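# Sort tested circuit boards into green or red totes

## Task

Now that testing is over, remove every circuit board from its tester and place it in the tote whose color (green or red) matches the light on that board's tester. Any board in the wrong-colored tote, or any tote left off its bench, counts as failure. Each lid is latched by a hook that releases when you press its small black tab down. The testers are loose: each must stay upright on its own plate with its original orientation. The robot must not fall or finish tilted.

## Robot and tools

Robot: a Rainbow Robotics RB-Y1. It has a two-wheel drive base with rear casters (0.58 m wide, front edge 0.10 m ahead of the wheel axle, rear 0.57 m behind, on-the-spot turning radius 0.58 m), a bending torso (leg with ankle, knee, hip), a head, and left and right arms, each ending in a parallel gripper. Each wrist carries a camera in a side case that can strike things. Cameras: head_camera, left_wrist_camera, right_wrist_camera.

Frames (metres): the base frame sits on the floor midway between the drive wheels, x forward, y left, z up. The chest, left_hand and right_hand lines are printed in it. A hand point is midway between its finger pads; the fingers point along the hand's -z and close along its x. Printed hand positions can be off, especially at long reach or under load. base_odometry is the base frame as it was at scene start, counting only wheel turns (slip looks like travel); heading in rad, left positive, -3.142 to 3.142.

move: one action plus optional "cameras" (list of camera names, ["all"] or omitted for all, [] for none) and "blocking" (true or omitted: return once everything rests; false: return in about 0.5 s while motion continues). Allowed combos: base and/or joints, optionally with min_time_s or contact_limits; or target alone or with min_time_s; or contact_limits alone. No action returns just state and images.
- base: one velocity command {"x_m_s", "turn_rad_s", "for_s"}. x_m_s is forward speed (negative backs up), magnitude 0.005 to 0.4 m/s or 0; turn_rad_s is leftward turn rate, magnitude 0.02 to 1.509 rad/s or 0; for_s 0.1 to 5 s. Omitted velocities are 0. It is a relative motion from where the robot is, not a destination. No sideways motion. Acceleration 0.4 m/s² (turns 0.5 rad/s²), so coasting adds up to 1 s (turns 3.1 s). Distance is roughly speed times for_s. If |x|+0.27|turn| exceeds 0.4 both shrink together.
- joints: absolute joint targets by name, radians (grippers in metres of pad opening, 0 to 0.1). Ranges: torso_squat_rad 0 to 1.2; torso_shift_rad -0.3 to 0.6; torso_pitch_rad -0.2 to 1.4 (positive leans forward); torso_yaw_rad -1.5 to 1.5 (left positive; lift both arms sideways 0.2 rad or more first). Per arm: shoulder_pitch -2.356 to 2.356 (negative swings forward/up); left_shoulder_roll 0 to 3.141, right_shoulder_roll -3.141 to 0 (outward lift); shoulder_yaw -2.094 to 2.094; elbow -2.617 to 0.01 (negative bends); forearm_roll -3.141 to 3.141; wrist_pitch -1.57 to 1.919; hand_roll -2.705 to 2.705; head_pan_rad -0.523 to 0.523; head_tilt_rad -0.35 to 1.57 (positive looks down). Torso combined limits: squat+shift<=1.52; squat-shift+pitch<=1.57; shift+0.5pitch-0.4squat<=0.7; shift+0.3pitch-0.5squat<=0.39; breaking them gives "off_target" or, if the leg gives way, a failed task.
- target: absolute pose of one hand: side "left" or "right", x, y, z in metres in the base frame (-3 to 3), quat_wxyz in the format the hand lines print. It is solved once into arm joints, so the hand travels on an arc that can bow over 0.1 m; split long moves into short steps. Refused while another move still runs.
- min_time_s: 0.1 to 8 s, the minimum duration of arm, head and torso motions in this action.
- contact_limits: gripper current caps in mA, 200 to 672.5 (default 672.5), keys left_gripper_m/right_gripper_m; persists until changed and scales grip force.
To grasp, command an opening at least 0.005 m narrower than the object; "off_target" then is normal.

wait: seconds 0 to 10, plus cameras; returns state and images, early if moves finish. stop: brakes all your running motions (optional cameras). zoom_image: camera plus region [x0, y0, x1, y1] in pixels of that camera's latest image, at most 504 by 504. finished_scene: scene (the current scene number); ends the scene irreversibly, so only call it when the goal holds without the robot.

Result lines: "move" is "done" or the worst status. base_status, joint_status, left_hand_status, right_hand_status: "moving", "done", "reached" (within 10 mm and 2 degrees), "short", "refused", "off_target" (resting away from target, maybe still pushing), "stopped", "not_followed"/"joint command not followed" (collision check withheld an arm), "time_out", "contact_stop" (torso only), "limit_stop_at_<name>" (self-collision guard), "torque_fault", "limit_stop_at_motor_heat". Base "done" only means velocity was sent, not that it moved. on_its_own lists unrequested behaviour. lidar_m: 12 ranges, 30-degree sectors counter-clockwise from straight ahead (4th left, 7th behind, 10th right), plane 0.23 m high, "-" for nothing. motor_effort: wheel load percent, peak in brackets; over about 30 at rest suggests pushing. wheel_motors_off 1 means wheels are disabled for 2 s. Joint torques, external torques, wrist force/torque (biased, uncalibrated, include hand weight) and motor temperatures are also reported. An unrequested stop or refusal cancels the remaining move, wait and finished_scene calls in that reply.

Avoid: arm-on-arm hits or presses (can end the scene); keep shoulder rolls about 0.5 rad outward when both arms reach forward. Contact torque at a joint load limit (elbow 32.7, wrist joints 22.7, shoulders 63.7 N m) freezes the robot for 10 s. Motors reaching 80 °C brake the arm; avoid long outstretched holds. Over 3 kg per arm or heavy loads far forward can tip the robot; hard stops while driving forward worsen this. The base keeps pushing into furniture and can tip if the upper body snags under a table. Never drop, throw or release moving parts, slam, or shove the loose testers; press the black tab gently and lift lids without moving the tester off its plate. The world keeps running while you think, and small random tugs may disturb held or loose items.

Each tool is called as name(argument=value, ...) on one line, values as JSON.

## Session

move()

Scene clock: 0.00 s.
Joint torques (N m): no reading
External joint torques (N m): no reading
Motor temperatures (°C): left_arm=[29 32 30 34 39 36 41] | right_arm=[35 33 28 33 45 37 36]
Wrist force (N): no reading
Wrist torque (N m): no reading
Wrist force, peak (N): no reading
base_odometry: x=+0.000 y=+0.000 heading=+0.000
lidar_m: 2.52 2.77 1.96 1.99 2.31 2.11 2.09 2.32 2.40 2.35 2.77 2.54
base_status: not commanded
joint_positions: torso_squat_rad=+0.350 torso_shift_rad=+0.000 torso_pitch_rad=+0.000 torso_yaw_rad=+0.000 left_shoulder_pitch_rad=+0.027 left_shoulder_roll_rad=+0.018 left_shoulder_yaw_rad=-0.025 left_elbow_rad=-0.232 left_forearm_roll_rad=+0.014 left_wrist_pitch_rad=+0.031 left_hand_roll_rad=-0.041 left_gripper_m=+0.100 right_shoulder_pitch_rad=+0.035 right_shoulder_roll_rad=-0.046 right_shoulder_yaw_rad=+0.024 right_elbow_rad=-0.288 right_forearm_roll_rad=+0.041 right_wrist_pitch_rad=+0.022 right_hand_roll_rad=+0.009 right_gripper_m=+0.099 head_pan_rad=+0.000 head_tilt_rad=+0.400
joint_status: not commanded
wheel_motors_off: 0
motor_effort: left_wheel=-1 right_wheel=+3
chest: x=-0.2280 y=-0.0007 z=+1.2475 quat_wxyz=(+1.000, +0.000, +0.000, +0.000) (m; base frame)
left_hand: x=-0.1412 y=+0.2314 z=+0.5672 quat_wxyz=(+0.996, +0.009, -0.088, -0.022) (m; base frame)
right_hand: x=-0.1186 y=-0.2534 z=+0.5712 quat_wxyz=(+0.992, -0.025, -0.115, +0.034) (m; base frame)
pictures: head_camera, left_wrist_camera, right_wrist_camera

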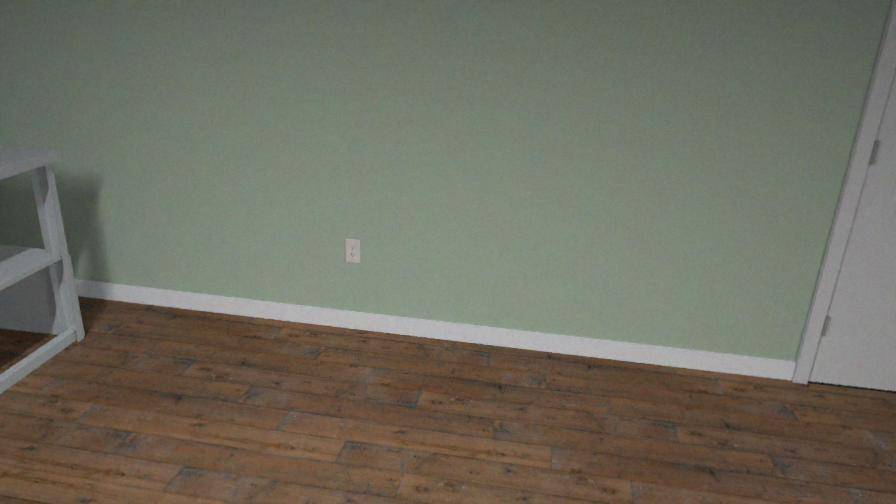

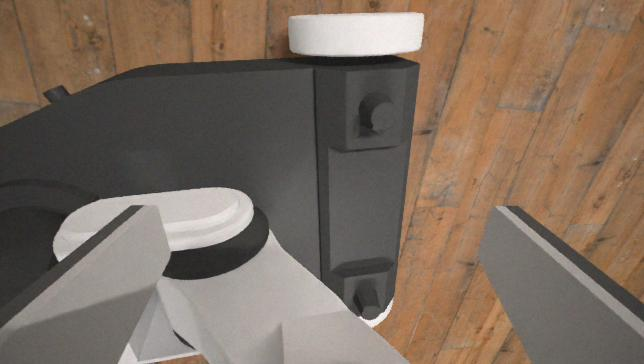

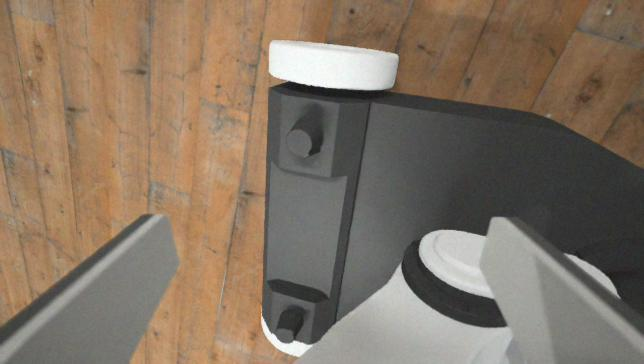

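move(base={"turn_rad_s":0.5,"for_s":2}, cameras=["head_camera"])

move(base={"turn_rad_s":0.5,"for_s":2}, cameras=["head_camera"])

move(base={"turn_rad_s":0.5,"for_s":2.4}, cameras=["head_camera"])

Scene clock: 10.03 s.
Joint torques (N m): left_arm=[-2.08 0.59 0.14 -0.82 0.24 -0.42 0.04] | right_arm=[-2.26 -1.13 -0.81 -1.09 -0.06 -0.57 0.02]
External joint torques (N m): left_arm=[-0.14 -0.02 0.08 0.16 0.23 0.03 0.05] | right_arm=[0.04 0.67 -0.64 0.37 -0.13 -0.04 0]
Motor temperatures (°C): left_arm=[29 32 30 34 39 36 41] | right_arm=[35 33 28 33 45 37 36]
Wrist force (N): left_arm=[-2.7 -0.3 -9.5] | right_arm=[1.0 11.3 -12.3]
Wrist torque (N m): left_arm=[0.00 -0.47 -0.22] | right_arm=[-0.11 0.76 0.49]
Wrist force, peak (N): left_arm=[-2.8 -0.2 -9.9] | right_arm=[0.4 11.4 -12.9]
move: done
base_odometry: x=+0.000 y=+0.000 heading=+1.000
lidar_m: 1.95 1.98 2.31 2.11 2.09 2.23 2.41 2.35 2.80 2.56 2.52 2.71
base_status: done (sent for 2 of 2 s)
joint_positions: torso_squat_rad=+0.350 torso_shift_rad=+0.000 torso_pitch_rad=+0.000 torso_yaw_rad=+0.000 left_shoulder_pitch_rad=+0.027 left_shoulder_roll_rad=+0.018 left_shoulder_yaw_rad=-0.025 left_elbow_rad=-0.232 left_forearm_roll_rad=+0.014 left_wrist_pitch_rad=+0.031 left_hand_roll_rad=-0.041 left_gripper_m=+0.100 right_shoulder_pitch_rad=+0.035 right_shoulder_roll_rad=-0.046 right_shoulder_yaw_rad=+0.024 right_elbow_rad=-0.288 right_forearm_roll_rad=+0.041 right_wrist_pitch_rad=+0.022 right_hand_roll_rad=+0.009 right_gripper_m=+0.099 head_pan_rad=+0.000 head_tilt_rad=+0.400
joint_status: not commanded
wheel_motors_off: 0
motor_effort: left_wheel=+0(20) right_wheel=+3(26)
chest: x=-0.2280 y=-0.0008 z=+1.2475 quat_wxyz=(+1.000, +0.000, +0.000, +0.000) (m; base frame)
left_hand: x=-0.1412 y=+0.2314 z=+0.5672 quat_wxyz=(+0.996, +0.009, -0.088, -0.022) (m; base frame)
right_hand: x=-0.1186 y=-0.2534 z=+0.5712 quat_wxyz=(+0.992, -0.025, -0.115, +0.034) (m; base frame)
pictures: head_camera
camera_calibration:
head_camera: T_world_to_cam=[[0.00558766, -0.998763, 0.0494083, -0.0729338], [-0.352738, -0.0482017, -0.93448, 1.33893], [0.935706, -0.0122066, -0.352571, 0.642056], [0, 0, 0, 1]] pos_world=[-0.128076, -0.000467506, 1.48118]

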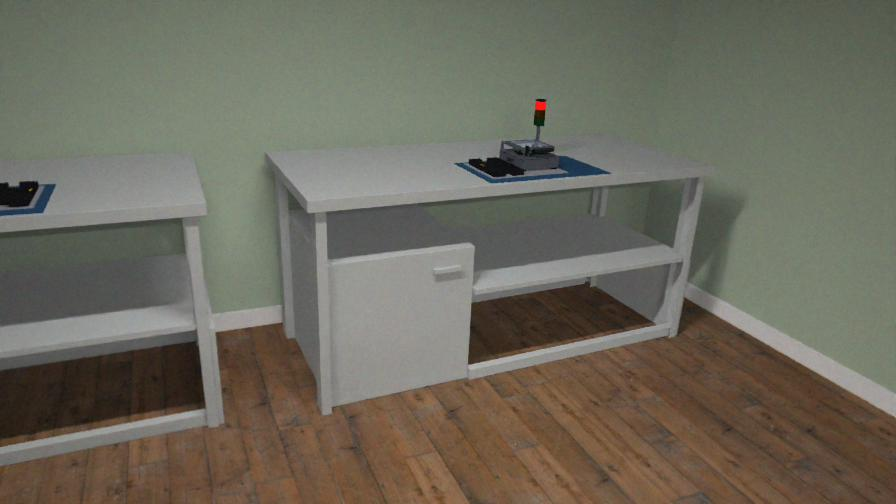

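Scene clock: 13.37 s.
Joint torques (N m): left_arm=[-1.83 0.61 -0.06 -1 0.25 -0.43 0.09] | right_arm=[-2.1 -0.97 -0.72 -1.18 -0.06 -0.59 0.02]
External joint torques (N m): left_arm=[0.11 0 -0.11 -0.02 0.25 0.02 0.1] | right_arm=[0.19 0.83 -0.55 0.29 -0.13 -0.06 0.01]
Motor temperatures (°C): left_arm=[29 32 30 34 39 36 41] | right_arm=[35 33 28 33 45 37 36]
Wrist force (N): left_arm=[-2.5 -0.3 -9.5] | right_arm=[0.8 11.1 -12.5]
Wrist torque (N m): left_arm=[-0.01 -0.43 -0.21] | right_arm=[-0.09 0.76 0.52]
Wrist force, peak (N): left_arm=[-3.0 -0.6 -9.9] | right_arm=[0.7 11.5 -12.8]
move: done
base_odometry: x=+0.000 y=+0.000 heading=+1.999
lidar_m: 2.31 2.13 2.08 2.19 2.41 2.32 2.77 2.61 2.55 2.68 1.97 1.96
base_status: done (sent for 2 of 2 s)
joint_positions: torso_squat_rad=+0.350 torso_shift_rad=+0.000 torso_pitch_rad=+0.000 torso_yaw_rad=+0.000 left_shoulder_pitch_rad=+0.027 left_shoulder_roll_rad=+0.018 left_shoulder_yaw_rad=-0.025 left_elbow_rad=-0.232 left_forearm_roll_rad=+0.014 left_wrist_pitch_rad=+0.031 left_hand_roll_rad=-0.041 left_gripper_m=+0.100 right_shoulder_pitch_rad=+0.035 right_shoulder_roll_rad=-0.046 right_shoulder_yaw_rad=+0.024 right_elbow_rad=-0.288 right_forearm_roll_rad=+0.041 right_wrist_pitch_rad=+0.022 right_hand_roll_rad=+0.009 right_gripper_m=+0.099 head_pan_rad=+0.000 head_tilt_rad=+0.400
joint_status: not commanded
wheel_motors_off: 0
motor_effort: left_wheel=+1(15) right_wheel=+5(24)
chest: x=-0.2280 y=-0.0008 z=+1.2475 quat_wxyz=(+1.000, +0.000, +0.000, +0.000) (m; base frame)
left_hand: x=-0.1412 y=+0.2314 z=+0.5672 quat_wxyz=(+0.996, +0.009, -0.088, -0.022) (m; base frame)
right_hand: x=-0.1186 y=-0.2534 z=+0.5712 quat_wxyz=(+0.992, -0.025, -0.115, +0.034) (m; base frame)
pictures: head_camera
camera_calibration:
head_camera: T_world_to_cam=[[0.00558782, -0.998763, 0.0494095, -0.0729349], [-0.352738, -0.0482029, -0.93448, 1.33893], [0.935706, -0.0122069, -0.352571, 0.642056], [0, 0, 0, 1]] pos_world=[-0.128076, -0.00046674, 1.48118]

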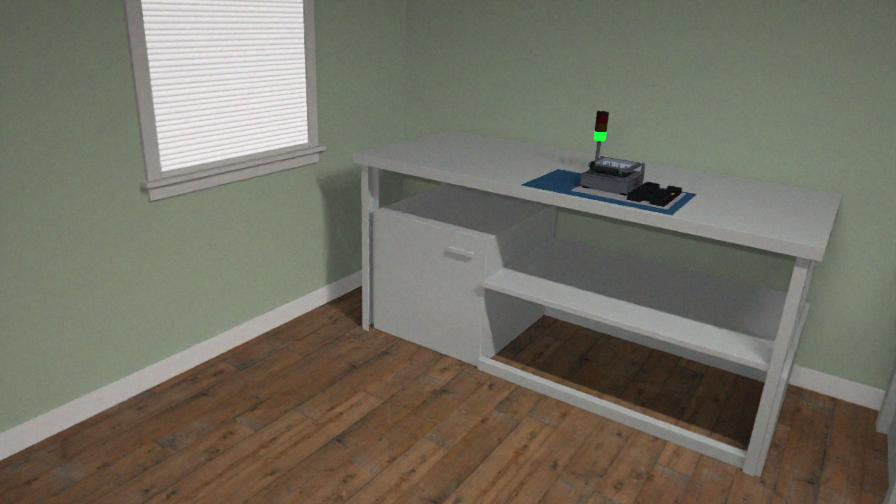

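Scene clock: 17.10 s.
Joint torques (N m): left_arm=[-1.76 0.68 -0.07 -0.79 0.21 -0.51 0.11] | right_arm=[-2.14 -1.21 -0.58 -1.16 -0.22 -0.57 0.05]
External joint torques (N m): left_arm=[0.17 0.07 -0.12 0.2 0.21 -0.06 0.12] | right_arm=[0.16 0.59 -0.4 0.3 -0.29 -0.04 0.03]
Motor temperatures (°C): left_arm=[29 32 30 34 39 36 41] | right_arm=[35 33 28 33 45 37 36]
Wrist force (N): left_arm=[-2.7 -0.2 -9.5] | right_arm=[0.6 11.3 -12.5]
Wrist torque (N m): left_arm=[0.00 -0.44 -0.21] | right_arm=[-0.12 0.73 0.50]
Wrist force, peak (N): left_arm=[-2.9 -0.6 -9.9] | right_arm=[0.9 11.2 -12.8]
move: done
base_odometry: x=+0.000 y=+0.000 heading=-3.084
lidar_m: 2.09 2.34 2.36 2.32 2.78 2.53 2.52 2.86 1.99 2.02 2.32 2.09
base_status: done (sent for 2.4 of 2.4 s)
joint_positions: torso_squat_rad=+0.350 torso_shift_rad=+0.000 torso_pitch_rad=+0.000 torso_yaw_rad=+0.000 left_shoulder_pitch_rad=+0.027 left_shoulder_roll_rad=+0.018 left_shoulder_yaw_rad=-0.025 left_elbow_rad=-0.232 left_forearm_roll_rad=+0.014 left_wrist_pitch_rad=+0.031 left_hand_roll_rad=-0.041 left_gripper_m=+0.100 right_shoulder_pitch_rad=+0.035 right_shoulder_roll_rad=-0.046 right_shoulder_yaw_rad=+0.024 right_elbow_rad=-0.288 right_forearm_roll_rad=+0.041 right_wrist_pitch_rad=+0.022 right_hand_roll_rad=+0.009 right_gripper_m=+0.099 head_pan_rad=+0.000 head_tilt_rad=+0.400
joint_status: not commanded
wheel_motors_off: 0
motor_effort: left_wheel=+0(16) right_wheel=+5(23)
chest: x=-0.2280 y=-0.0008 z=+1.2475 quat_wxyz=(+1.000, +0.000, +0.000, +0.000) (m; base frame)
left_hand: x=-0.1412 y=+0.2314 z=+0.5672 quat_wxyz=(+0.996, +0.009, -0.088, -0.022) (m; base frame)
right_hand: x=-0.1186 y=-0.2534 z=+0.5712 quat_wxyz=(+0.992, -0.025, -0.115, +0.034) (m; base frame)
pictures: head_camera
camera_calibration:
head_camera: T_world_to_cam=[[0.00558731, -0.998763, 0.0494098, -0.0729351], [-0.352737, -0.0482029, -0.93448, 1.33893], [0.935706, -0.0122075, -0.35257, 0.642056], [0, 0, 0, 1]] pos_world=[-0.128076, -0.000466552, 1.48118]

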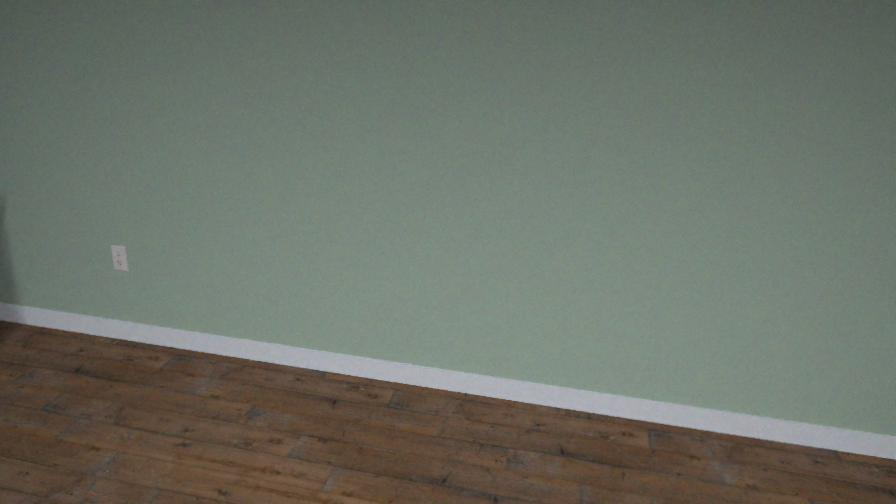

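move(base={"turn_rad_s":0.5,"for_s":2}, cameras=["head_camera"])

move(base={"turn_rad_s":0.5,"for_s":2}, cameras=["head_camera"])

move(base={"turn_rad_s":0.5,"for_s":4.6}, cameras=["head_camera"])

Scene clock: 26.47 s.
Joint torques (N m): left_arm=[-2.03 0.59 0.05 -0.76 0.2 -0.43 0.07] | right_arm=[-2.26 -1.09 -0.38 -1.08 -0.16 -0.62 0.09]
External joint torques (N m): left_arm=[-0.1 -0.02 0 0.23 0.2 0.03 0.08] | right_arm=[0.04 0.71 -0.2 0.38 -0.23 -0.09 0.07]
Motor temperatures (°C): left_arm=[29 32 30 34 39 36 41] | right_arm=[35 33 28 33 45 37 36]
Wrist force (N): left_arm=[-2.9 -0.3 -9.4] | right_arm=[0.8 11.2 -12.6]
Wrist torque (N m): left_arm=[-0.01 -0.48 -0.21] | right_arm=[-0.08 0.75 0.50]
Wrist force, peak (N): left_arm=[-2.9 -0.4 -9.9] | right_arm=[0.9 11.5 -12.8]
move: done
base_odometry: x=+0.000 y=+0.000 heading=-2.084
lidar_m: 2.37 2.31 2.77 2.54 2.52 2.76 1.99 2.01 2.34 2.11 2.09 2.29
base_status: done (sent for 2 of 2 s)
joint_positions: torso_squat_rad=+0.350 torso_shift_rad=+0.000 torso_pitch_rad=+0.000 torso_yaw_rad=+0.000 left_shoulder_pitch_rad=+0.027 left_shoulder_roll_rad=+0.018 left_shoulder_yaw_rad=-0.025 left_elbow_rad=-0.232 left_forearm_roll_rad=+0.014 left_wrist_pitch_rad=+0.031 left_hand_roll_rad=-0.041 left_gripper_m=+0.100 right_shoulder_pitch_rad=+0.035 right_shoulder_roll_rad=-0.046 right_shoulder_yaw_rad=+0.024 right_elbow_rad=-0.288 right_forearm_roll_rad=+0.041 right_wrist_pitch_rad=+0.022 right_hand_roll_rad=+0.009 right_gripper_m=+0.099 head_pan_rad=+0.000 head_tilt_rad=+0.400
joint_status: not commanded
wheel_motors_off: 0
motor_effort: left_wheel=+0(15) right_wheel=+3(23)
chest: x=-0.2280 y=-0.0008 z=+1.2475 quat_wxyz=(+1.000, +0.000, +0.000, +0.000) (m; base frame)
left_hand: x=-0.1412 y=+0.2314 z=+0.5672 quat_wxyz=(+0.996, +0.009, -0.088, -0.022) (m; base frame)
right_hand: x=-0.1186 y=-0.2534 z=+0.5712 quat_wxyz=(+0.992, -0.025, -0.115, +0.034) (m; base frame)
pictures: head_camera
camera_calibration:
head_camera: T_world_to_cam=[[0.00558719, -0.998763, 0.0494105, -0.0729355], [-0.352737, -0.0482036, -0.93448, 1.33893], [0.935706, -0.0122078, -0.35257, 0.642055], [0, 0, 0, 1]] pos_world=[-0.128076, -0.000465876, 1.48118]

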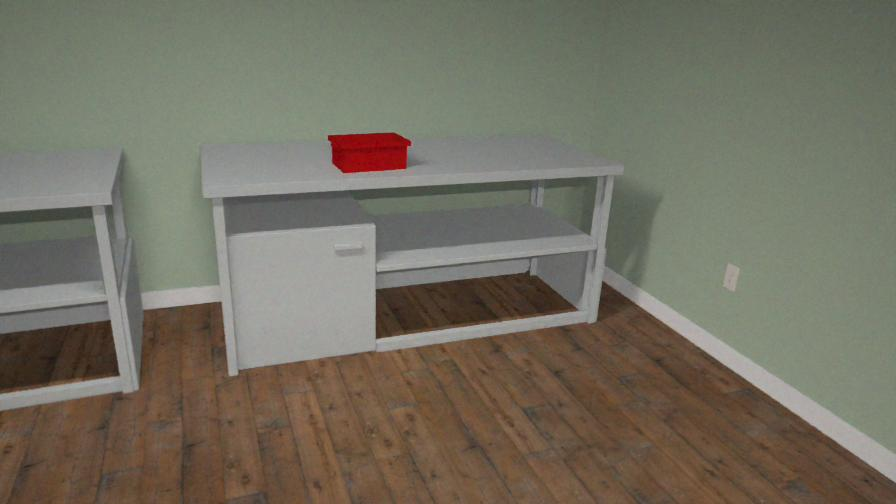

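Scene clock: 29.80 s.
Joint torques (N m): left_arm=[-1.9 0.7 0.15 -0.86 0.24 -0.47 0.12] | right_arm=[-2.25 -1.15 -0.26 -1.15 -0.16 -0.64 0.12]
External joint torques (N m): left_arm=[0.04 0.08 0.09 0.13 0.23 -0.02 0.13] | right_arm=[0.05 0.66 -0.09 0.32 -0.23 -0.11 0.1]
Motor temperatures (°C): left_arm=[29 32 30 34 39 36 41] | right_arm=[35 33 28 33 45 37 36]
Wrist force (N): left_arm=[-2.8 -0.4 -9.5] | right_arm=[0.8 11.1 -12.7]
Wrist torque (N m): left_arm=[0.01 -0.45 -0.21] | right_arm=[-0.09 0.77 0.51]
Wrist force, peak (N): left_arm=[-2.7 -0.3 -10.0] | right_arm=[0.6 11.4 -12.8]
move: done
base_odometry: x=+0.000 y=+0.000 heading=-1.085
lidar_m: 2.77 2.55 2.52 2.71 1.95 1.99 2.31 2.16 2.11 2.27 2.39 2.32
base_status: done (sent for 2 of 2 s)
joint_positions: torso_squat_rad=+0.350 torso_shift_rad=+0.000 torso_pitch_rad=+0.000 torso_yaw_rad=+0.000 left_shoulder_pitch_rad=+0.027 left_shoulder_roll_rad=+0.018 left_shoulder_yaw_rad=-0.025 left_elbow_rad=-0.232 left_forearm_roll_rad=+0.014 left_wrist_pitch_rad=+0.031 left_hand_roll_rad=-0.041 left_gripper_m=+0.100 right_shoulder_pitch_rad=+0.035 right_shoulder_roll_rad=-0.046 right_shoulder_yaw_rad=+0.024 right_elbow_rad=-0.288 right_forearm_roll_rad=+0.041 right_wrist_pitch_rad=+0.022 right_hand_roll_rad=+0.009 right_gripper_m=+0.099 head_pan_rad=+0.000 head_tilt_rad=+0.400
joint_status: not commanded
wheel_motors_off: 0
motor_effort: left_wheel=+0(14) right_wheel=+4(23)
chest: x=-0.2280 y=-0.0008 z=+1.2475 quat_wxyz=(+1.000, +0.000, +0.000, +0.000) (m; base frame)
left_hand: x=-0.1412 y=+0.2314 z=+0.5672 quat_wxyz=(+0.996, +0.009, -0.088, -0.022) (m; base frame)
right_hand: x=-0.1186 y=-0.2534 z=+0.5712 quat_wxyz=(+0.992, -0.025, -0.115, +0.034) (m; base frame)
pictures: head_camera
camera_calibration:
head_camera: T_world_to_cam=[[0.00558682, -0.998763, 0.0494091, -0.0729351], [-0.352737, -0.0482021, -0.93448, 1.33893], [0.935706, -0.0122077, -0.35257, 0.642056], [0, 0, 0, 1]] pos_world=[-0.128076, -0.00046751, 1.48118]

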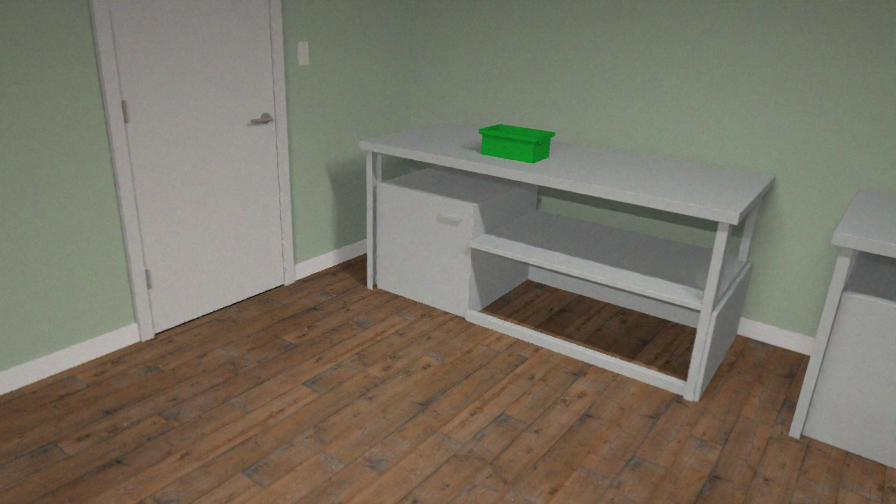

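Scene clock: 35.73 s.
Joint torques (N m): left_arm=[-1.92 0.67 0.01 -0.88 0.23 -0.41 0.08] | right_arm=[-2.37 -1.21 -0.5 -1.11 -0.18 -0.68 0.08]
External joint torques (N m): left_arm=[0.01 0.06 -0.04 0.11 0.23 0.04 0.09] | right_arm=[-0.07 0.6 -0.33 0.35 -0.24 -0.15 0.07]
Motor temperatures (°C): left_arm=[29 32 30 34 39 36 41] | right_arm=[35 33 28 33 45 37 36]
Wrist force (N): left_arm=[-2.9 -0.2 -9.7] | right_arm=[0.7 11.3 -12.5]
Wrist torque (N m): left_arm=[-0.01 -0.47 -0.21] | right_arm=[-0.11 0.75 0.51]
Wrist force, peak (N): left_arm=[-3.0 -0.5 -9.8] | right_arm=[0.8 11.1 -13.0]
move: done
base_odometry: x=+0.000 y=+0.000 heading=+1.215
lidar_m: 1.96 2.31 2.37 2.08 2.09 2.47 2.35 2.38 2.81 2.52 2.53 2.89
base_status: done (sent for 4.6 of 4.6 s)
joint_positions: torso_squat_rad=+0.350 torso_shift_rad=+0.000 torso_pitch_rad=+0.000 torso_yaw_rad=+0.000 left_shoulder_pitch_rad=+0.027 left_shoulder_roll_rad=+0.018 left_shoulder_yaw_rad=-0.025 left_elbow_rad=-0.232 left_forearm_roll_rad=+0.014 left_wrist_pitch_rad=+0.031 left_hand_roll_rad=-0.041 left_gripper_m=+0.100 right_shoulder_pitch_rad=+0.035 right_shoulder_roll_rad=-0.046 right_shoulder_yaw_rad=+0.024 right_elbow_rad=-0.288 right_forearm_roll_rad=+0.041 right_wrist_pitch_rad=+0.022 right_hand_roll_rad=+0.009 right_gripper_m=+0.099 head_pan_rad=+0.000 head_tilt_rad=+0.400
joint_status: not commanded
wheel_motors_off: 0
motor_effort: left_wheel=+1(15) right_wheel=+4(23)
chest: x=-0.2280 y=-0.0008 z=+1.2475 quat_wxyz=(+1.000, +0.000, +0.000, +0.000) (m; base frame)
left_hand: x=-0.1412 y=+0.2314 z=+0.5672 quat_wxyz=(+0.996, +0.009, -0.088, -0.022) (m; base frame)
right_hand: x=-0.1186 y=-0.2534 z=+0.5712 quat_wxyz=(+0.992, -0.025, -0.115, +0.034) (m; base frame)
pictures: head_camera
camera_calibration:
head_camera: T_world_to_cam=[[0.00558661, -0.998763, 0.0494097, -0.0729353], [-0.352738, -0.0482026, -0.93448, 1.33893], [0.935705, -0.0122081, -0.352571, 0.642056], [0, 0, 0, 1]] pos_world=[-0.128076, -0.000466789, 1.48118]

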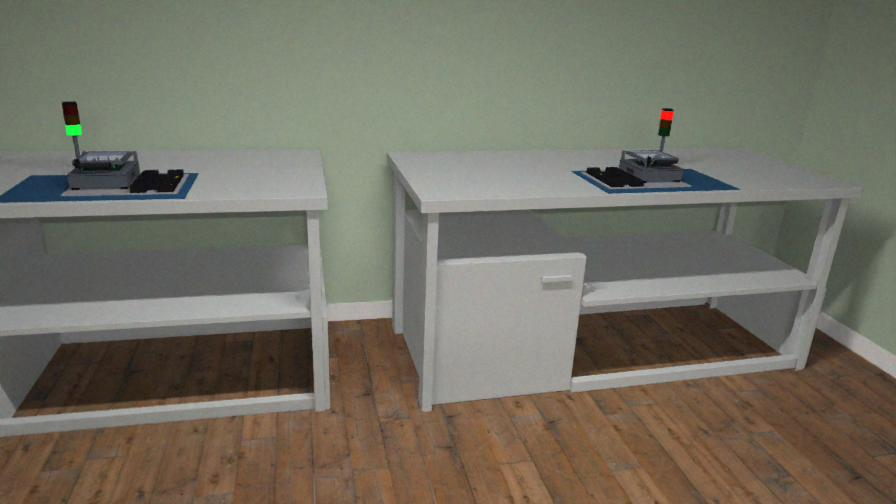

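move(base={"turn_rad_s":-0.5,"for_s":1.2}, cameras=[])

move(base={"x_m_s":0.4,"for_s":4.65}, cameras=["head_camera"])

move(base={"turn_rad_s":0.5,"for_s":1.73}, cameras=["head_camera"])

Scene clock: 54.50 s.
Joint torques (N m): left_arm=[-1.84 0.59 0.27 -0.94 0.23 -0.44 0.06] | right_arm=[-2.07 -0.91 -0.46 -1.23 -0.18 -0.55 0.02]
External joint torques (N m): left_arm=[0.09 -0.01 0.21 0.04 0.23 0.01 0.07] | right_arm=[0.23 0.91 -0.28 0.23 -0.24 -0.02 0.01]
Motor temperatures (°C): left_arm=[29 32 30 34 39 36 41] | right_arm=[35 33 28 33 45 37 36]
Wrist force (N): left_arm=[-2.7 -0.2 -9.6] | right_arm=[0.8 10.9 -12.6]
Wrist torque (N m): left_arm=[-0.03 -0.45 -0.19] | right_arm=[-0.07 0.76 0.50]
Wrist force, peak (N): left_arm=[-2.7 -0.4 -10.0] | right_arm=[1.0 11.3 -13.0]
move: done
base_odometry: x=+0.000 y=+0.000 heading=+0.616
lidar_m: 2.86 1.96 1.98 2.31 2.09 2.09 2.36 2.39 2.35 2.80 2.53 2.52
base_status: done (sent for 1.2 of 1.2 s)
joint_positions: torso_squat_rad=+0.350 torso_shift_rad=+0.000 torso_pitch_rad=+0.000 torso_yaw_rad=+0.000 left_shoulder_pitch_rad=+0.027 left_shoulder_roll_rad=+0.018 left_shoulder_yaw_rad=-0.025 left_elbow_rad=-0.232 left_forearm_roll_rad=+0.014 left_wrist_pitch_rad=+0.031 left_hand_roll_rad=-0.041 left_gripper_m=+0.100 right_shoulder_pitch_rad=+0.035 right_shoulder_roll_rad=-0.046 right_shoulder_yaw_rad=+0.024 right_elbow_rad=-0.288 right_forearm_roll_rad=+0.041 right_wrist_pitch_rad=+0.022 right_hand_roll_rad=+0.009 right_gripper_m=+0.099 head_pan_rad=+0.000 head_tilt_rad=+0.400
joint_status: not commanded
wheel_motors_off: 0
motor_effort: left_wheel=+5(18) right_wheel=-1(22)
chest: x=-0.2280 y=-0.0007 z=+1.2475 quat_wxyz=(+1.000, +0.000, +0.000, +0.000) (m; base frame)
left_hand: x=-0.1412 y=+0.2314 z=+0.5672 quat_wxyz=(+0.996, +0.009, -0.088, -0.022) (m; base frame)
right_hand: x=-0.1186 y=-0.2534 z=+0.5712 quat_wxyz=(+0.992, -0.025, -0.115, +0.034) (m; base frame)
pictures: none
No camera images: "cameras" was empty.

Scene clock: 60.70 s.
Joint torques (N m): left_arm=[-1.55 0.61 0.14 -0.72 0.19 -0.44 0.11] | right_arm=[-2.2 -1 -0.47 -1.2 -0.2 -0.64 0.02]
External joint torques (N m): left_arm=[0.38 0.01 0.08 0.26 0.19 0.01 0.12] | right_arm=[0.09 0.81 -0.29 0.26 -0.27 -0.12 0]
Motor temperatures (°C): left_arm=[29 32 30 34 39 36 41] | right_arm=[35 33 28 33 45 37 36]
Wrist force (N): left_arm=[-2.8 -0.3 -9.6] | right_arm=[0.9 11.1 -12.5]
Wrist torque (N m): left_arm=[-0.01 -0.46 -0.23] | right_arm=[-0.09 0.77 0.51]
Wrist force, peak (N): left_arm=[-2.8 -0.3 -10.0] | right_arm=[1.1 11.2 -13.0]
move: done
base_odometry: x=+1.524 y=+1.078 heading=+0.615
lidar_m: 1.00 1.36 0.78 0.79 1.50 3.45 3.92 3.73 2.53 1.37 1.15 1.15
base_status: done (sent for 4.67 of 4.67 s)
joint_positions: torso_squat_rad=+0.350 torso_shift_rad=+0.000 torso_pitch_rad=+0.000 torso_yaw_rad=+0.000 left_shoulder_pitch_rad=+0.026 left_shoulder_roll_rad=+0.018 left_shoulder_yaw_rad=-0.025 left_elbow_rad=-0.232 left_forearm_roll_rad=+0.014 left_wrist_pitch_rad=+0.031 left_hand_roll_rad=-0.041 left_gripper_m=+0.100 right_shoulder_pitch_rad=+0.035 right_shoulder_roll_rad=-0.046 right_shoulder_yaw_rad=+0.024 right_elbow_rad=-0.288 right_forearm_roll_rad=+0.041 right_wrist_pitch_rad=+0.022 right_hand_roll_rad=+0.009 right_gripper_m=+0.099 head_pan_rad=+0.000 head_tilt_rad=+0.400
joint_status: not commanded
wheel_motors_off: 0
motor_effort: left_wheel=-3(29) right_wheel=+1(30)
chest: x=-0.2280 y=-0.0007 z=+1.2475 quat_wxyz=(+1.000, +0.000, +0.000, +0.000) (m; base frame)
left_hand: x=-0.1412 y=+0.2314 z=+0.5672 quat_wxyz=(+0.996, +0.009, -0.088, -0.022) (m; base frame)
right_hand: x=-0.1186 y=-0.2534 z=+0.5712 quat_wxyz=(+0.992, -0.025, -0.115, +0.034) (m; base frame)
pictures: head_camera
camera_calibration:
head_camera: T_world_to_cam=[[0.00558871, -0.998761, 0.0494469, -0.0729456], [-0.352778, -0.0482376, -0.934463, 1.33891], [0.93569, -0.0122214, -0.352611, 0.642086], [0, 0, 0, 1]] pos_world=[-0.128047, -0.000422195, 1.48118]

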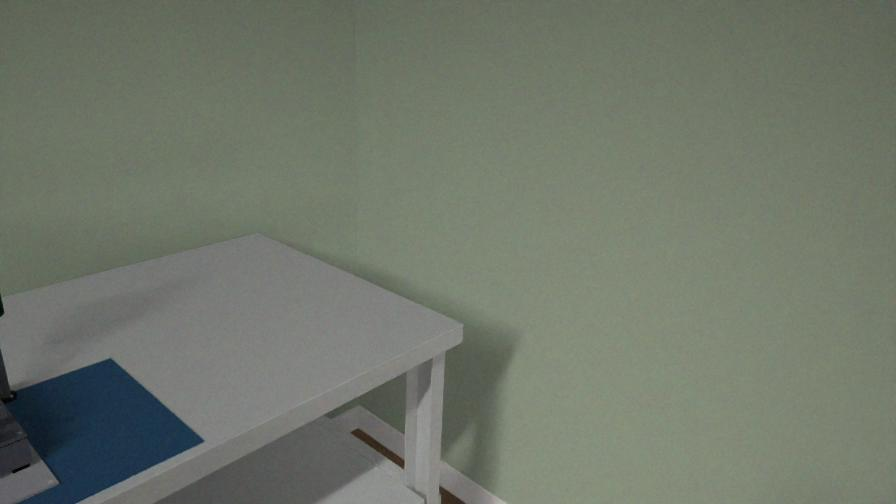

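Scene clock: 63.77 s.
Joint torques (N m): left_arm=[-1.53 0.67 -0.01 -0.82 0.2 -0.47 0.05] | right_arm=[-2.05 -0.9 -0.38 -1.1 -0.15 -0.62 0.03]
External joint torques (N m): left_arm=[0.41 0.06 -0.06 0.16 0.19 -0.02 0.06] | right_arm=[0.25 0.9 -0.21 0.36 -0.22 -0.09 0.02]
Motor temperatures (°C): left_arm=[29 32 30 34 39 36 41] | right_arm=[35 33 28 33 45 37 36]
Wrist force (N): left_arm=[-2.6 -0.3 -9.6] | right_arm=[1.0 10.9 -12.7]
Wrist torque (N m): left_arm=[-0.01 -0.45 -0.21] | right_arm=[-0.07 0.78 0.49]
Wrist force, peak (N): left_arm=[-3.0 0.1 -9.9] | right_arm=[0.9 11.4 -12.8]
move: done
base_odometry: x=+1.524 y=+1.077 heading=+1.482
lidar_m: 1.25 0.78 1.03 3.45 3.63 3.71 3.59 1.61 1.22 1.18 1.01 1.13
base_status: done (sent for 1.73 of 1.73 s)
joint_positions: torso_squat_rad=+0.350 torso_shift_rad=+0.000 torso_pitch_rad=+0.000 torso_yaw_rad=+0.000 left_shoulder_pitch_rad=+0.026 left_shoulder_roll_rad=+0.018 left_shoulder_yaw_rad=-0.025 left_elbow_rad=-0.232 left_forearm_roll_rad=+0.014 left_wrist_pitch_rad=+0.031 left_hand_roll_rad=-0.041 left_gripper_m=+0.100 right_shoulder_pitch_rad=+0.035 right_shoulder_roll_rad=-0.046 right_shoulder_yaw_rad=+0.024 right_elbow_rad=-0.288 right_forearm_roll_rad=+0.041 right_wrist_pitch_rad=+0.022 right_hand_roll_rad=+0.009 right_gripper_m=+0.099 head_pan_rad=+0.000 head_tilt_rad=+0.400
joint_status: not commanded
wheel_motors_off: 0
motor_effort: left_wheel=+0(27) right_wheel=+5(24)
chest: x=-0.2280 y=-0.0008 z=+1.2475 quat_wxyz=(+1.000, +0.000, +0.000, +0.000) (m; base frame)
left_hand: x=-0.1412 y=+0.2314 z=+0.5672 quat_wxyz=(+0.996, +0.009, -0.088, -0.022) (m; base frame)
right_hand: x=-0.1186 y=-0.2534 z=+0.5712 quat_wxyz=(+0.992, -0.025, -0.115, +0.034) (m; base frame)
pictures: head_camera
camera_calibration:
head_camera: T_world_to_cam=[[0.00558852, -0.998763, 0.0494097, -0.0729352], [-0.352775, -0.0482027, -0.934466, 1.33891], [0.935691, -0.0122082, -0.352608, 0.642086], [0, 0, 0, 1]] pos_world=[-0.128051, -0.000466969, 1.48118]

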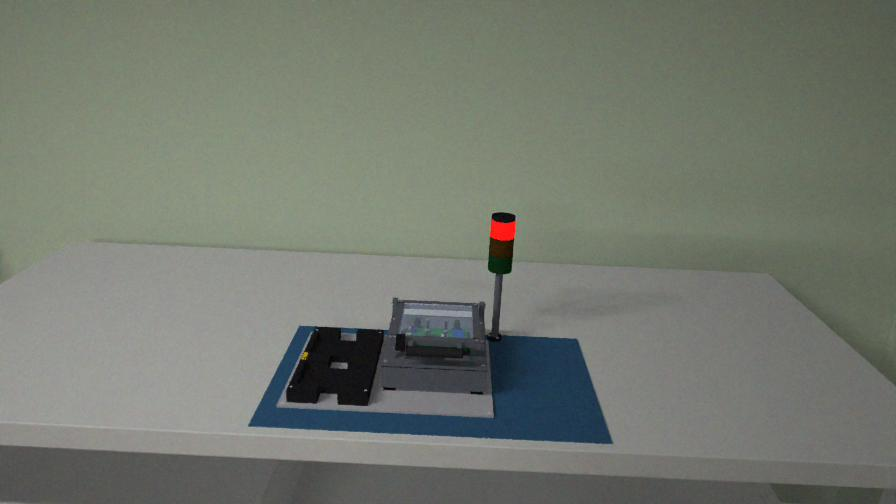

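zoom_image(camera="head_camera", region=[260, 200, 520, 430])

Scaled by 1.938 from the camera's 896x504 image, which has a finer 1280x720 frame.

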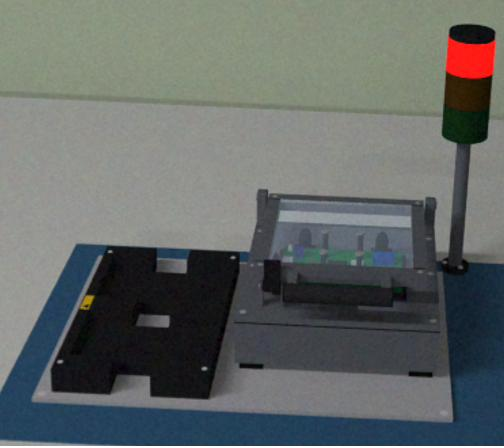

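move(base={"x_m_s":0.2,"for_s":1.3}, joints={"head_tilt_rad":0.75}, cameras=["head_camera"])

zoom_image(camera="head_camera", region=[240, 120, 600, 400])

Scene clock: 81.03 s.
Joint torques (N m): left_arm=[-1.5 0.48 0.05 -0.88 0.2 -0.42 0.07] | right_arm=[-1.94 -0.81 -0.33 -1.14 -0.21 -0.63 -0.01]
External joint torques (N m): left_arm=[0.43 -0.12 -0.01 0.11 0.19 0.04 0.07] | right_arm=[0.36 1 -0.15 0.32 -0.28 -0.1 -0.02]
Motor temperatures (°C): left_arm=[29 32 30 34 38 36 41] | right_arm=[35 33 28 33 45 37 36]
Wrist force (N): left_arm=[-2.7 -0.5 -9.4] | right_arm=[0.6 11.0 -12.3]
Wrist torque (N m): left_arm=[0.02 -0.44 -0.21] | right_arm=[-0.08 0.74 0.51]
Wrist force, peak (N): left_arm=[-2.7 -0.4 -10.0] | right_arm=[0.5 11.5 -12.9]
move: done
base_odometry: x=+1.547 y=+1.336 heading=+1.482
lidar_m: 1.10 0.55 0.65 2.51 3.61 3.96 3.85 1.63 1.23 1.19 0.87 1.14
base_status: done (sent for 1.3 of 1.3 s)
joint_positions: torso_squat_rad=+0.350 torso_shift_rad=+0.000 torso_pitch_rad=+0.000 torso_yaw_rad=+0.000 left_shoulder_pitch_rad=+0.026 left_shoulder_roll_rad=+0.018 left_shoulder_yaw_rad=-0.025 left_elbow_rad=-0.232 left_forearm_roll_rad=+0.014 left_wrist_pitch_rad=+0.031 left_hand_roll_rad=-0.041 left_gripper_m=+0.100 right_shoulder_pitch_rad=+0.035 right_shoulder_roll_rad=-0.046 right_shoulder_yaw_rad=+0.024 right_elbow_rad=-0.288 right_forearm_roll_rad=+0.041 right_wrist_pitch_rad=+0.022 right_hand_roll_rad=+0.009 right_gripper_m=+0.099 head_pan_rad=+0.000 head_tilt_rad=+0.750
joint_status: all done
wheel_motors_off: 0
motor_effort: left_wheel=+3(29) right_wheel=-4(30)
chest: x=-0.2280 y=-0.0008 z=+1.2475 quat_wxyz=(+1.000, +0.000, +0.000, +0.000) (m; base frame)
left_hand: x=-0.1412 y=+0.2314 z=+0.5672 quat_wxyz=(+0.996, +0.009, -0.088, -0.022) (m; base frame)
right_hand: x=-0.1186 y=-0.2534 z=+0.5712 quat_wxyz=(+0.992, -0.025, -0.115, +0.034) (m; base frame)
pictures: head_camera
camera_calibration:
head_camera: T_world_to_cam=[[0.0225175, -0.998758, 0.0444392, -0.0622536], [-0.651794, -0.0483707, -0.756852, 1.02022], [0.758062, -0.0119228, -0.652074, 1.03899], [0, 0, 0, 1]] pos_world=[-0.121249, -0.000440005, 1.45242]

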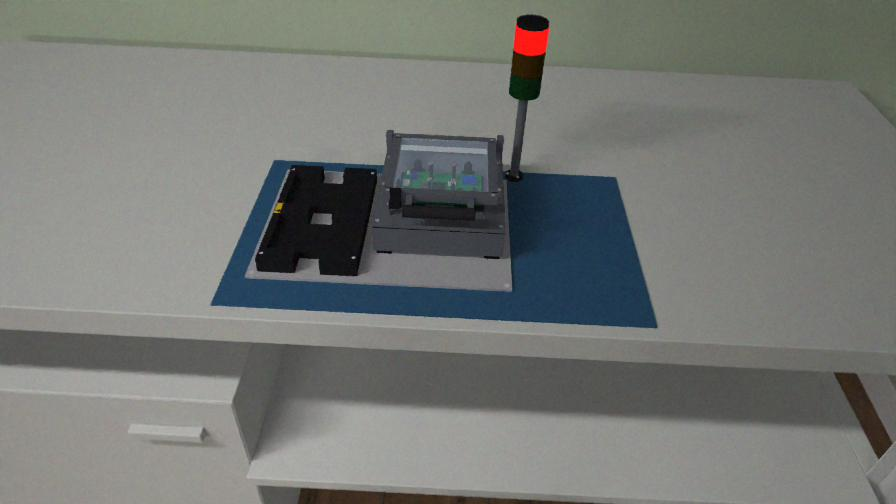

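Scaled by 1.400 from the camera's 896x504 image, which has a finer 1280x720 frame.

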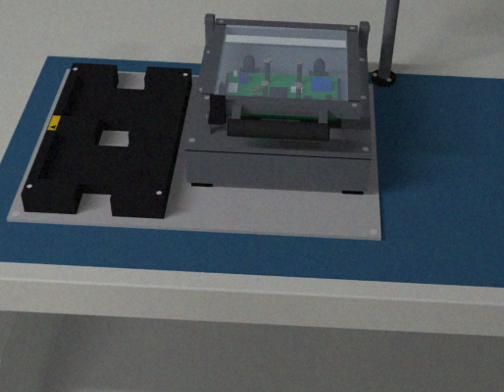

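move(joints={"left_elbow_rad":-2.3,"right_elbow_rad":-2.3,"left_shoulder_pitch_rad":0.4,"right_shoulder_pitch_rad":0.4,"left_shoulder_roll_rad":0.4,"right_shoulder_roll_rad":-0.4}, cameras=[])

move(joints={"torso_pitch_rad":0.5,"head_tilt_rad":0.6}, base={"x_m_s":0.2,"for_s":0.9}, cameras=["head_camera"])

Scene clock: 115.97 s.
Joint torques (N m): left_arm=[-3.81 5.37 3.89 -8.46 0.25 -1.49 0.11] | right_arm=[-3.48 -5.88 -4.28 -8.75 -0.08 -1.69 0.1]
External joint torques (N m): left_arm=[0.74 0.91 -0.06 1.24 0.21 0.24 0.15] | right_arm=[0.93 -0.55 -0.04 1.31 -0.3 0.09 0.06]
Motor temperatures (°C): left_arm=[29 32 30 34 38 36 41] | right_arm=[35 33 28 33 45 37 36]
Wrist force (N): left_arm=[-7.4 -2.6 -2.2] | right_arm=[-2.8 13.2 -5.2]
Wrist torque (N m): left_arm=[0.21 -0.78 -0.21] | right_arm=[-0.28 0.60 0.45]
Wrist force, peak (N): left_arm=[-4.5 -0.3 -9.7] | right_arm=[1.1 12.6 -12.4]
move: done
base_odometry: x=+1.547 y=+1.336 heading=+1.482
lidar_m: 1.09 0.55 0.65 2.51 3.61 3.96 3.85 1.64 1.23 1.19 0.86 1.14
base_status: not commanded
joint_positions: torso_squat_rad=+0.350 torso_shift_rad=+0.000 torso_pitch_rad=+0.000 torso_yaw_rad=+0.000 left_shoulder_pitch_rad=+0.400 left_shoulder_roll_rad=+0.400 left_shoulder_yaw_rad=-0.025 left_elbow_rad=-2.300 left_forearm_roll_rad=+0.014 left_wrist_pitch_rad=+0.031 left_hand_roll_rad=-0.041 left_gripper_m=+0.100 right_shoulder_pitch_rad=+0.400 right_shoulder_roll_rad=-0.400 right_shoulder_yaw_rad=+0.024 right_elbow_rad=-2.300 right_forearm_roll_rad=+0.041 right_wrist_pitch_rad=+0.021 right_hand_roll_rad=+0.009 right_gripper_m=+0.099 head_pan_rad=+0.000 head_tilt_rad=+0.750
joint_status: all done
wheel_motors_off: 0
motor_effort: left_wheel=+5(7) right_wheel=-3(6)
chest: x=-0.2280 y=-0.0008 z=+1.2475 quat_wxyz=(+1.000, +0.000, +0.000, +0.000) (m; base frame)
left_hand: x=+0.1654 y=+0.2582 z=+1.1872 quat_wxyz=(+0.584, +0.108, -0.785, -0.175) (m; base frame)
right_hand: x=+0.1648 y=-0.2593 z=+1.1889 quat_wxyz=(+0.578, -0.116, -0.787, +0.181) (m; base frame)
pictures: none
No camera images: "cameras" was empty.

Scene clock: 118.50 s.
Joint torques (N m): left_arm=[3.06 4.9 3.12 -8.32 0.29 -1.65 0.06] | right_arm=[4.05 -4.84 -3.48 -8.57 -0.03 -1.86 -0.01]
External joint torques (N m): left_arm=[-0.08 1.07 -0.19 1.28 0.26 0.2 0.1] | right_arm=[0.04 -0.34 0.23 1.36 -0.26 0.04 -0.06]
Motor temperatures (°C): left_arm=[29 32 30 34 38 36 41] | right_arm=[35 33 28 33 45 37 36]
Wrist force (N): left_arm=[-7.4 -2.2 -5.4] | right_arm=[-3.3 12.9 -8.2]
Wrist torque (N m): left_arm=[0.15 -0.76 -0.19] | right_arm=[-0.24 0.55 0.47]
Wrist force, peak (N): left_arm=[-7.9 -2.0 -5.4] | right_arm=[-3.4 13.2 -8.3]
move: done
base_odometry: x=+1.563 y=+1.516 heading=+1.482
lidar_m: 0.91 0.45 0.41 2.47 3.61 4.14 3.94 1.63 1.23 1.20 0.79 0.96
base_status: done (sent for 0.9 of 0.9 s)
joint_positions: torso_squat_rad=+0.350 torso_shift_rad=+0.000 torso_pitch_rad=+0.500 torso_yaw_rad=+0.000 left_shoulder_pitch_rad=+0.400 left_shoulder_roll_rad=+0.400 left_shoulder_yaw_rad=-0.025 left_elbow_rad=-2.300 left_forearm_roll_rad=+0.014 left_wrist_pitch_rad=+0.031 left_hand_roll_rad=-0.041 left_gripper_m=+0.100 right_shoulder_pitch_rad=+0.400 right_shoulder_roll_rad=-0.400 right_shoulder_yaw_rad=+0.024 right_elbow_rad=-2.300 right_forearm_roll_rad=+0.041 right_wrist_pitch_rad=+0.021 right_hand_roll_rad=+0.009 right_gripper_m=+0.099 head_pan_rad=+0.000 head_tilt_rad=+0.600
joint_status: all done
wheel_motors_off: 0
motor_effort: left_wheel=+1(28) right_wheel=-6(21)
chest: x=-0.0797 y=-0.0007 z=+1.2096 quat_wxyz=(+0.969, +0.000, +0.247, +0.000) (m; base frame)
left_hand: x=+0.2366 y=+0.2584 z=+0.9680 quat_wxyz=(+0.760, +0.061, -0.616, -0.196) (m; base frame)
right_hand: x=+0.2370 y=-0.2592 z=+0.9698 quat_wxyz=(+0.755, -0.068, -0.620, +0.204) (m; base frame)
pictures: head_camera
camera_calibration:
head_camera: T_world_to_cam=[[0.0366002, -0.998751, 0.0339986, -0.0505446], [-0.871789, -0.0485416, -0.487471, 0.759988], [0.488513, -0.0117981, -0.872477, 1.12091], [0, 0, 0, 1]] pos_world=[0.11682, -0.000365894, 1.35016]

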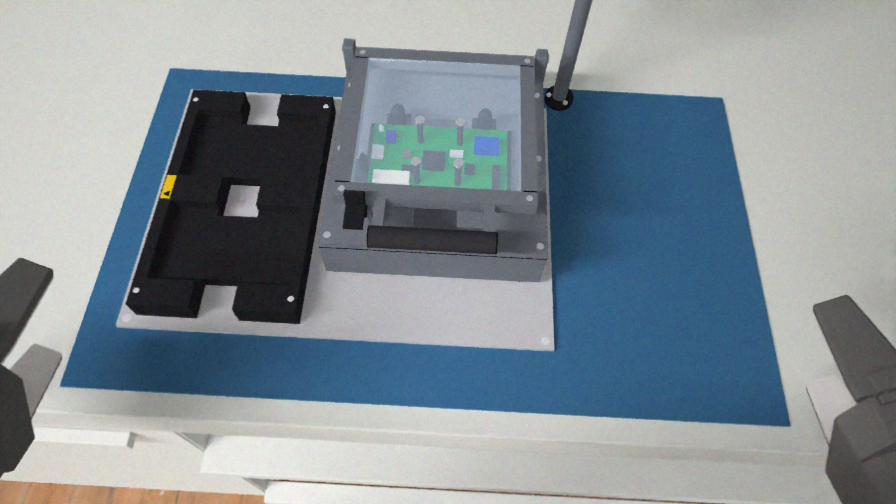

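zoom_image(camera="head_camera", region=[300, 20, 580, 300])

Scaled by 1.800 from the camera's 896x504 image, which has a finer 1280x720 frame.

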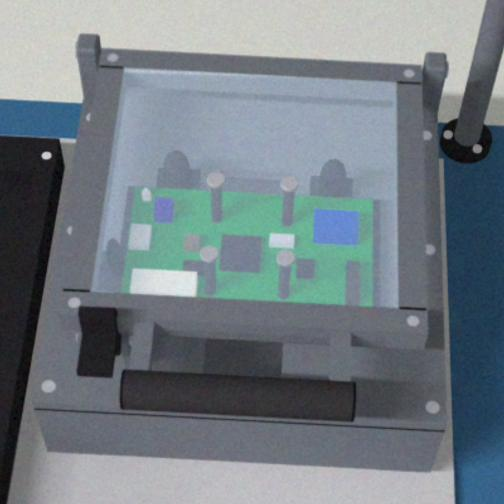

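move(target={"side":"left","x":0.34,"y":0.12,"z":1.1,"quat_wxyz":[0.943,-0.209,-0.253,-0.056]})

Scene clock: 156.73 s.
Joint torques (N m): left_arm=[-12.32 7.73 6.42 -3.09 -0.15 -1.43 -0.26] | right_arm=[4.1 -5.09 -3.55 -8.8 0.02 -1.9 -0.02]
External joint torques (N m): left_arm=[1.21 0.57 0.53 1.11 0.01 -0.17 -0.23] | right_arm=[0.08 -0.59 0.15 1.13 -0.21 -0.01 -0.07]
Motor temperatures (°C): left_arm=[29 32 30 34 38 36 41] | right_arm=[35 33 28 33 45 37 36]
Wrist force (N): left_arm=[-4.7 2.1 -8.6] | right_arm=[-3.3 12.7 -8.3]
Wrist torque (N m): left_arm=[-0.12 -0.58 -0.20] | right_arm=[-0.21 0.55 0.47]
Wrist force, peak (N): left_arm=[-6.2 3.4 -8.1] | right_arm=[-3.4 13.3 -8.3]
move: done
base_odometry: x=+1.563 y=+1.516 heading=+1.482
lidar_m: 0.92 0.45 0.42 2.47 3.60 4.13 3.96 1.63 1.24 1.20 0.80 0.95
base_status: not commanded
joint_positions: torso_squat_rad=+0.350 torso_shift_rad=+0.000 torso_pitch_rad=+0.500 torso_yaw_rad=+0.000 left_shoulder_pitch_rad=-0.946 left_shoulder_roll_rad=+0.683 left_shoulder_yaw_rad=+0.005 left_elbow_rad=-2.291 left_forearm_roll_rad=+0.948 left_wrist_pitch_rad=+1.795 left_hand_roll_rad=+0.791 left_gripper_m=+0.100 right_shoulder_pitch_rad=+0.400 right_shoulder_roll_rad=-0.400 right_shoulder_yaw_rad=+0.024 right_elbow_rad=-2.300 right_forearm_roll_rad=+0.041 right_wrist_pitch_rad=+0.021 right_hand_roll_rad=+0.009 right_gripper_m=+0.099 head_pan_rad=+0.000 head_tilt_rad=+0.600
joint_status: all done
wheel_motors_off: 0
motor_effort: left_wheel=+2(4) right_wheel=-4(7)
chest: x=-0.0797 y=-0.0007 z=+1.2096 quat_wxyz=(+0.969, +0.000, +0.247, +0.000) (m; base frame)
left_hand: x=+0.3399 y=+0.1199 z=+1.1001 quat_wxyz=(+0.943, -0.209, -0.253, -0.056) (m; base frame)
left_hand_status: reached (checked arc, planned for 1.7 s): 0 mm and 0.0 deg off.
right_hand: x=+0.2370 y=-0.2592 z=+0.9698 quat_wxyz=(+0.755, -0.068, -0.620, +0.204) (m; base frame)
pictures: head_camera, left_wrist_camera, right_wrist_camera
camera_calibration:
head_camera: T_world_to_cam=[[0.0365807, -0.998752, 0.0340027, -0.0505501], [-0.87177, -0.048527, -0.487507, 0.760018], [0.488548, -0.0118092, -0.872457, 1.1209], [0, 0, 0, 1]] pos_world=[0.116794, -0.000368663, 1.35017]
left_wrist_camera: T_world_to_cam=[[0.874336, 0.00877946, 0.485241, -0.833404], [-0.389402, -0.584053, 0.712214, -0.546859], [0.289659, -0.811668, -0.50724, 0.625866], [0, 0, 0, 1]] pos_world=[0.334439, 0.195918, 1.11135]
right_wrist_camera: T_world_to_cam=[[-0.136744, -0.371001, -0.918509, 0.829482], [-0.62698, 0.750279, -0.209707, 0.579655], [0.76694, 0.547211, -0.335206, 0.356864], [0, 0, 0, 1]] pos_world=[0.203166, -0.322444, 1.00307]

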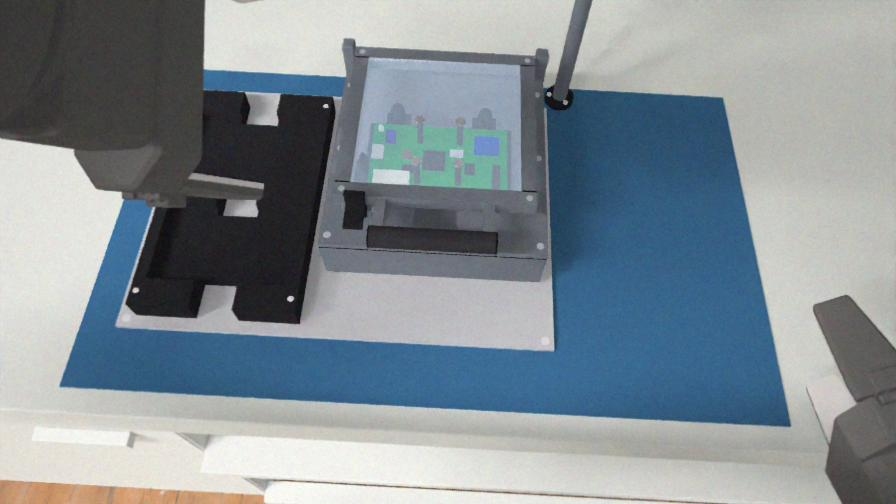

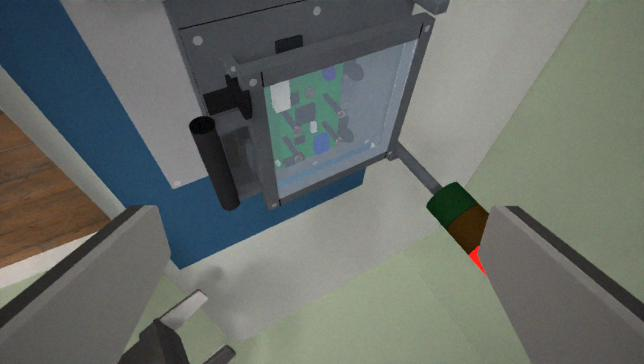

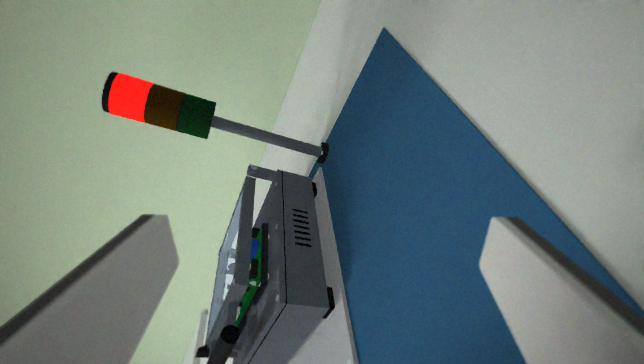

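zoom_image(camera="left_wrist_camera", region=[160, 0, 460, 230])

Scaled by 1.680 from the camera's 644x364 image, which has a finer 920x520 frame.

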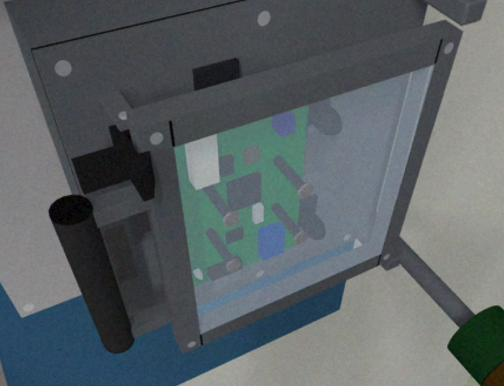

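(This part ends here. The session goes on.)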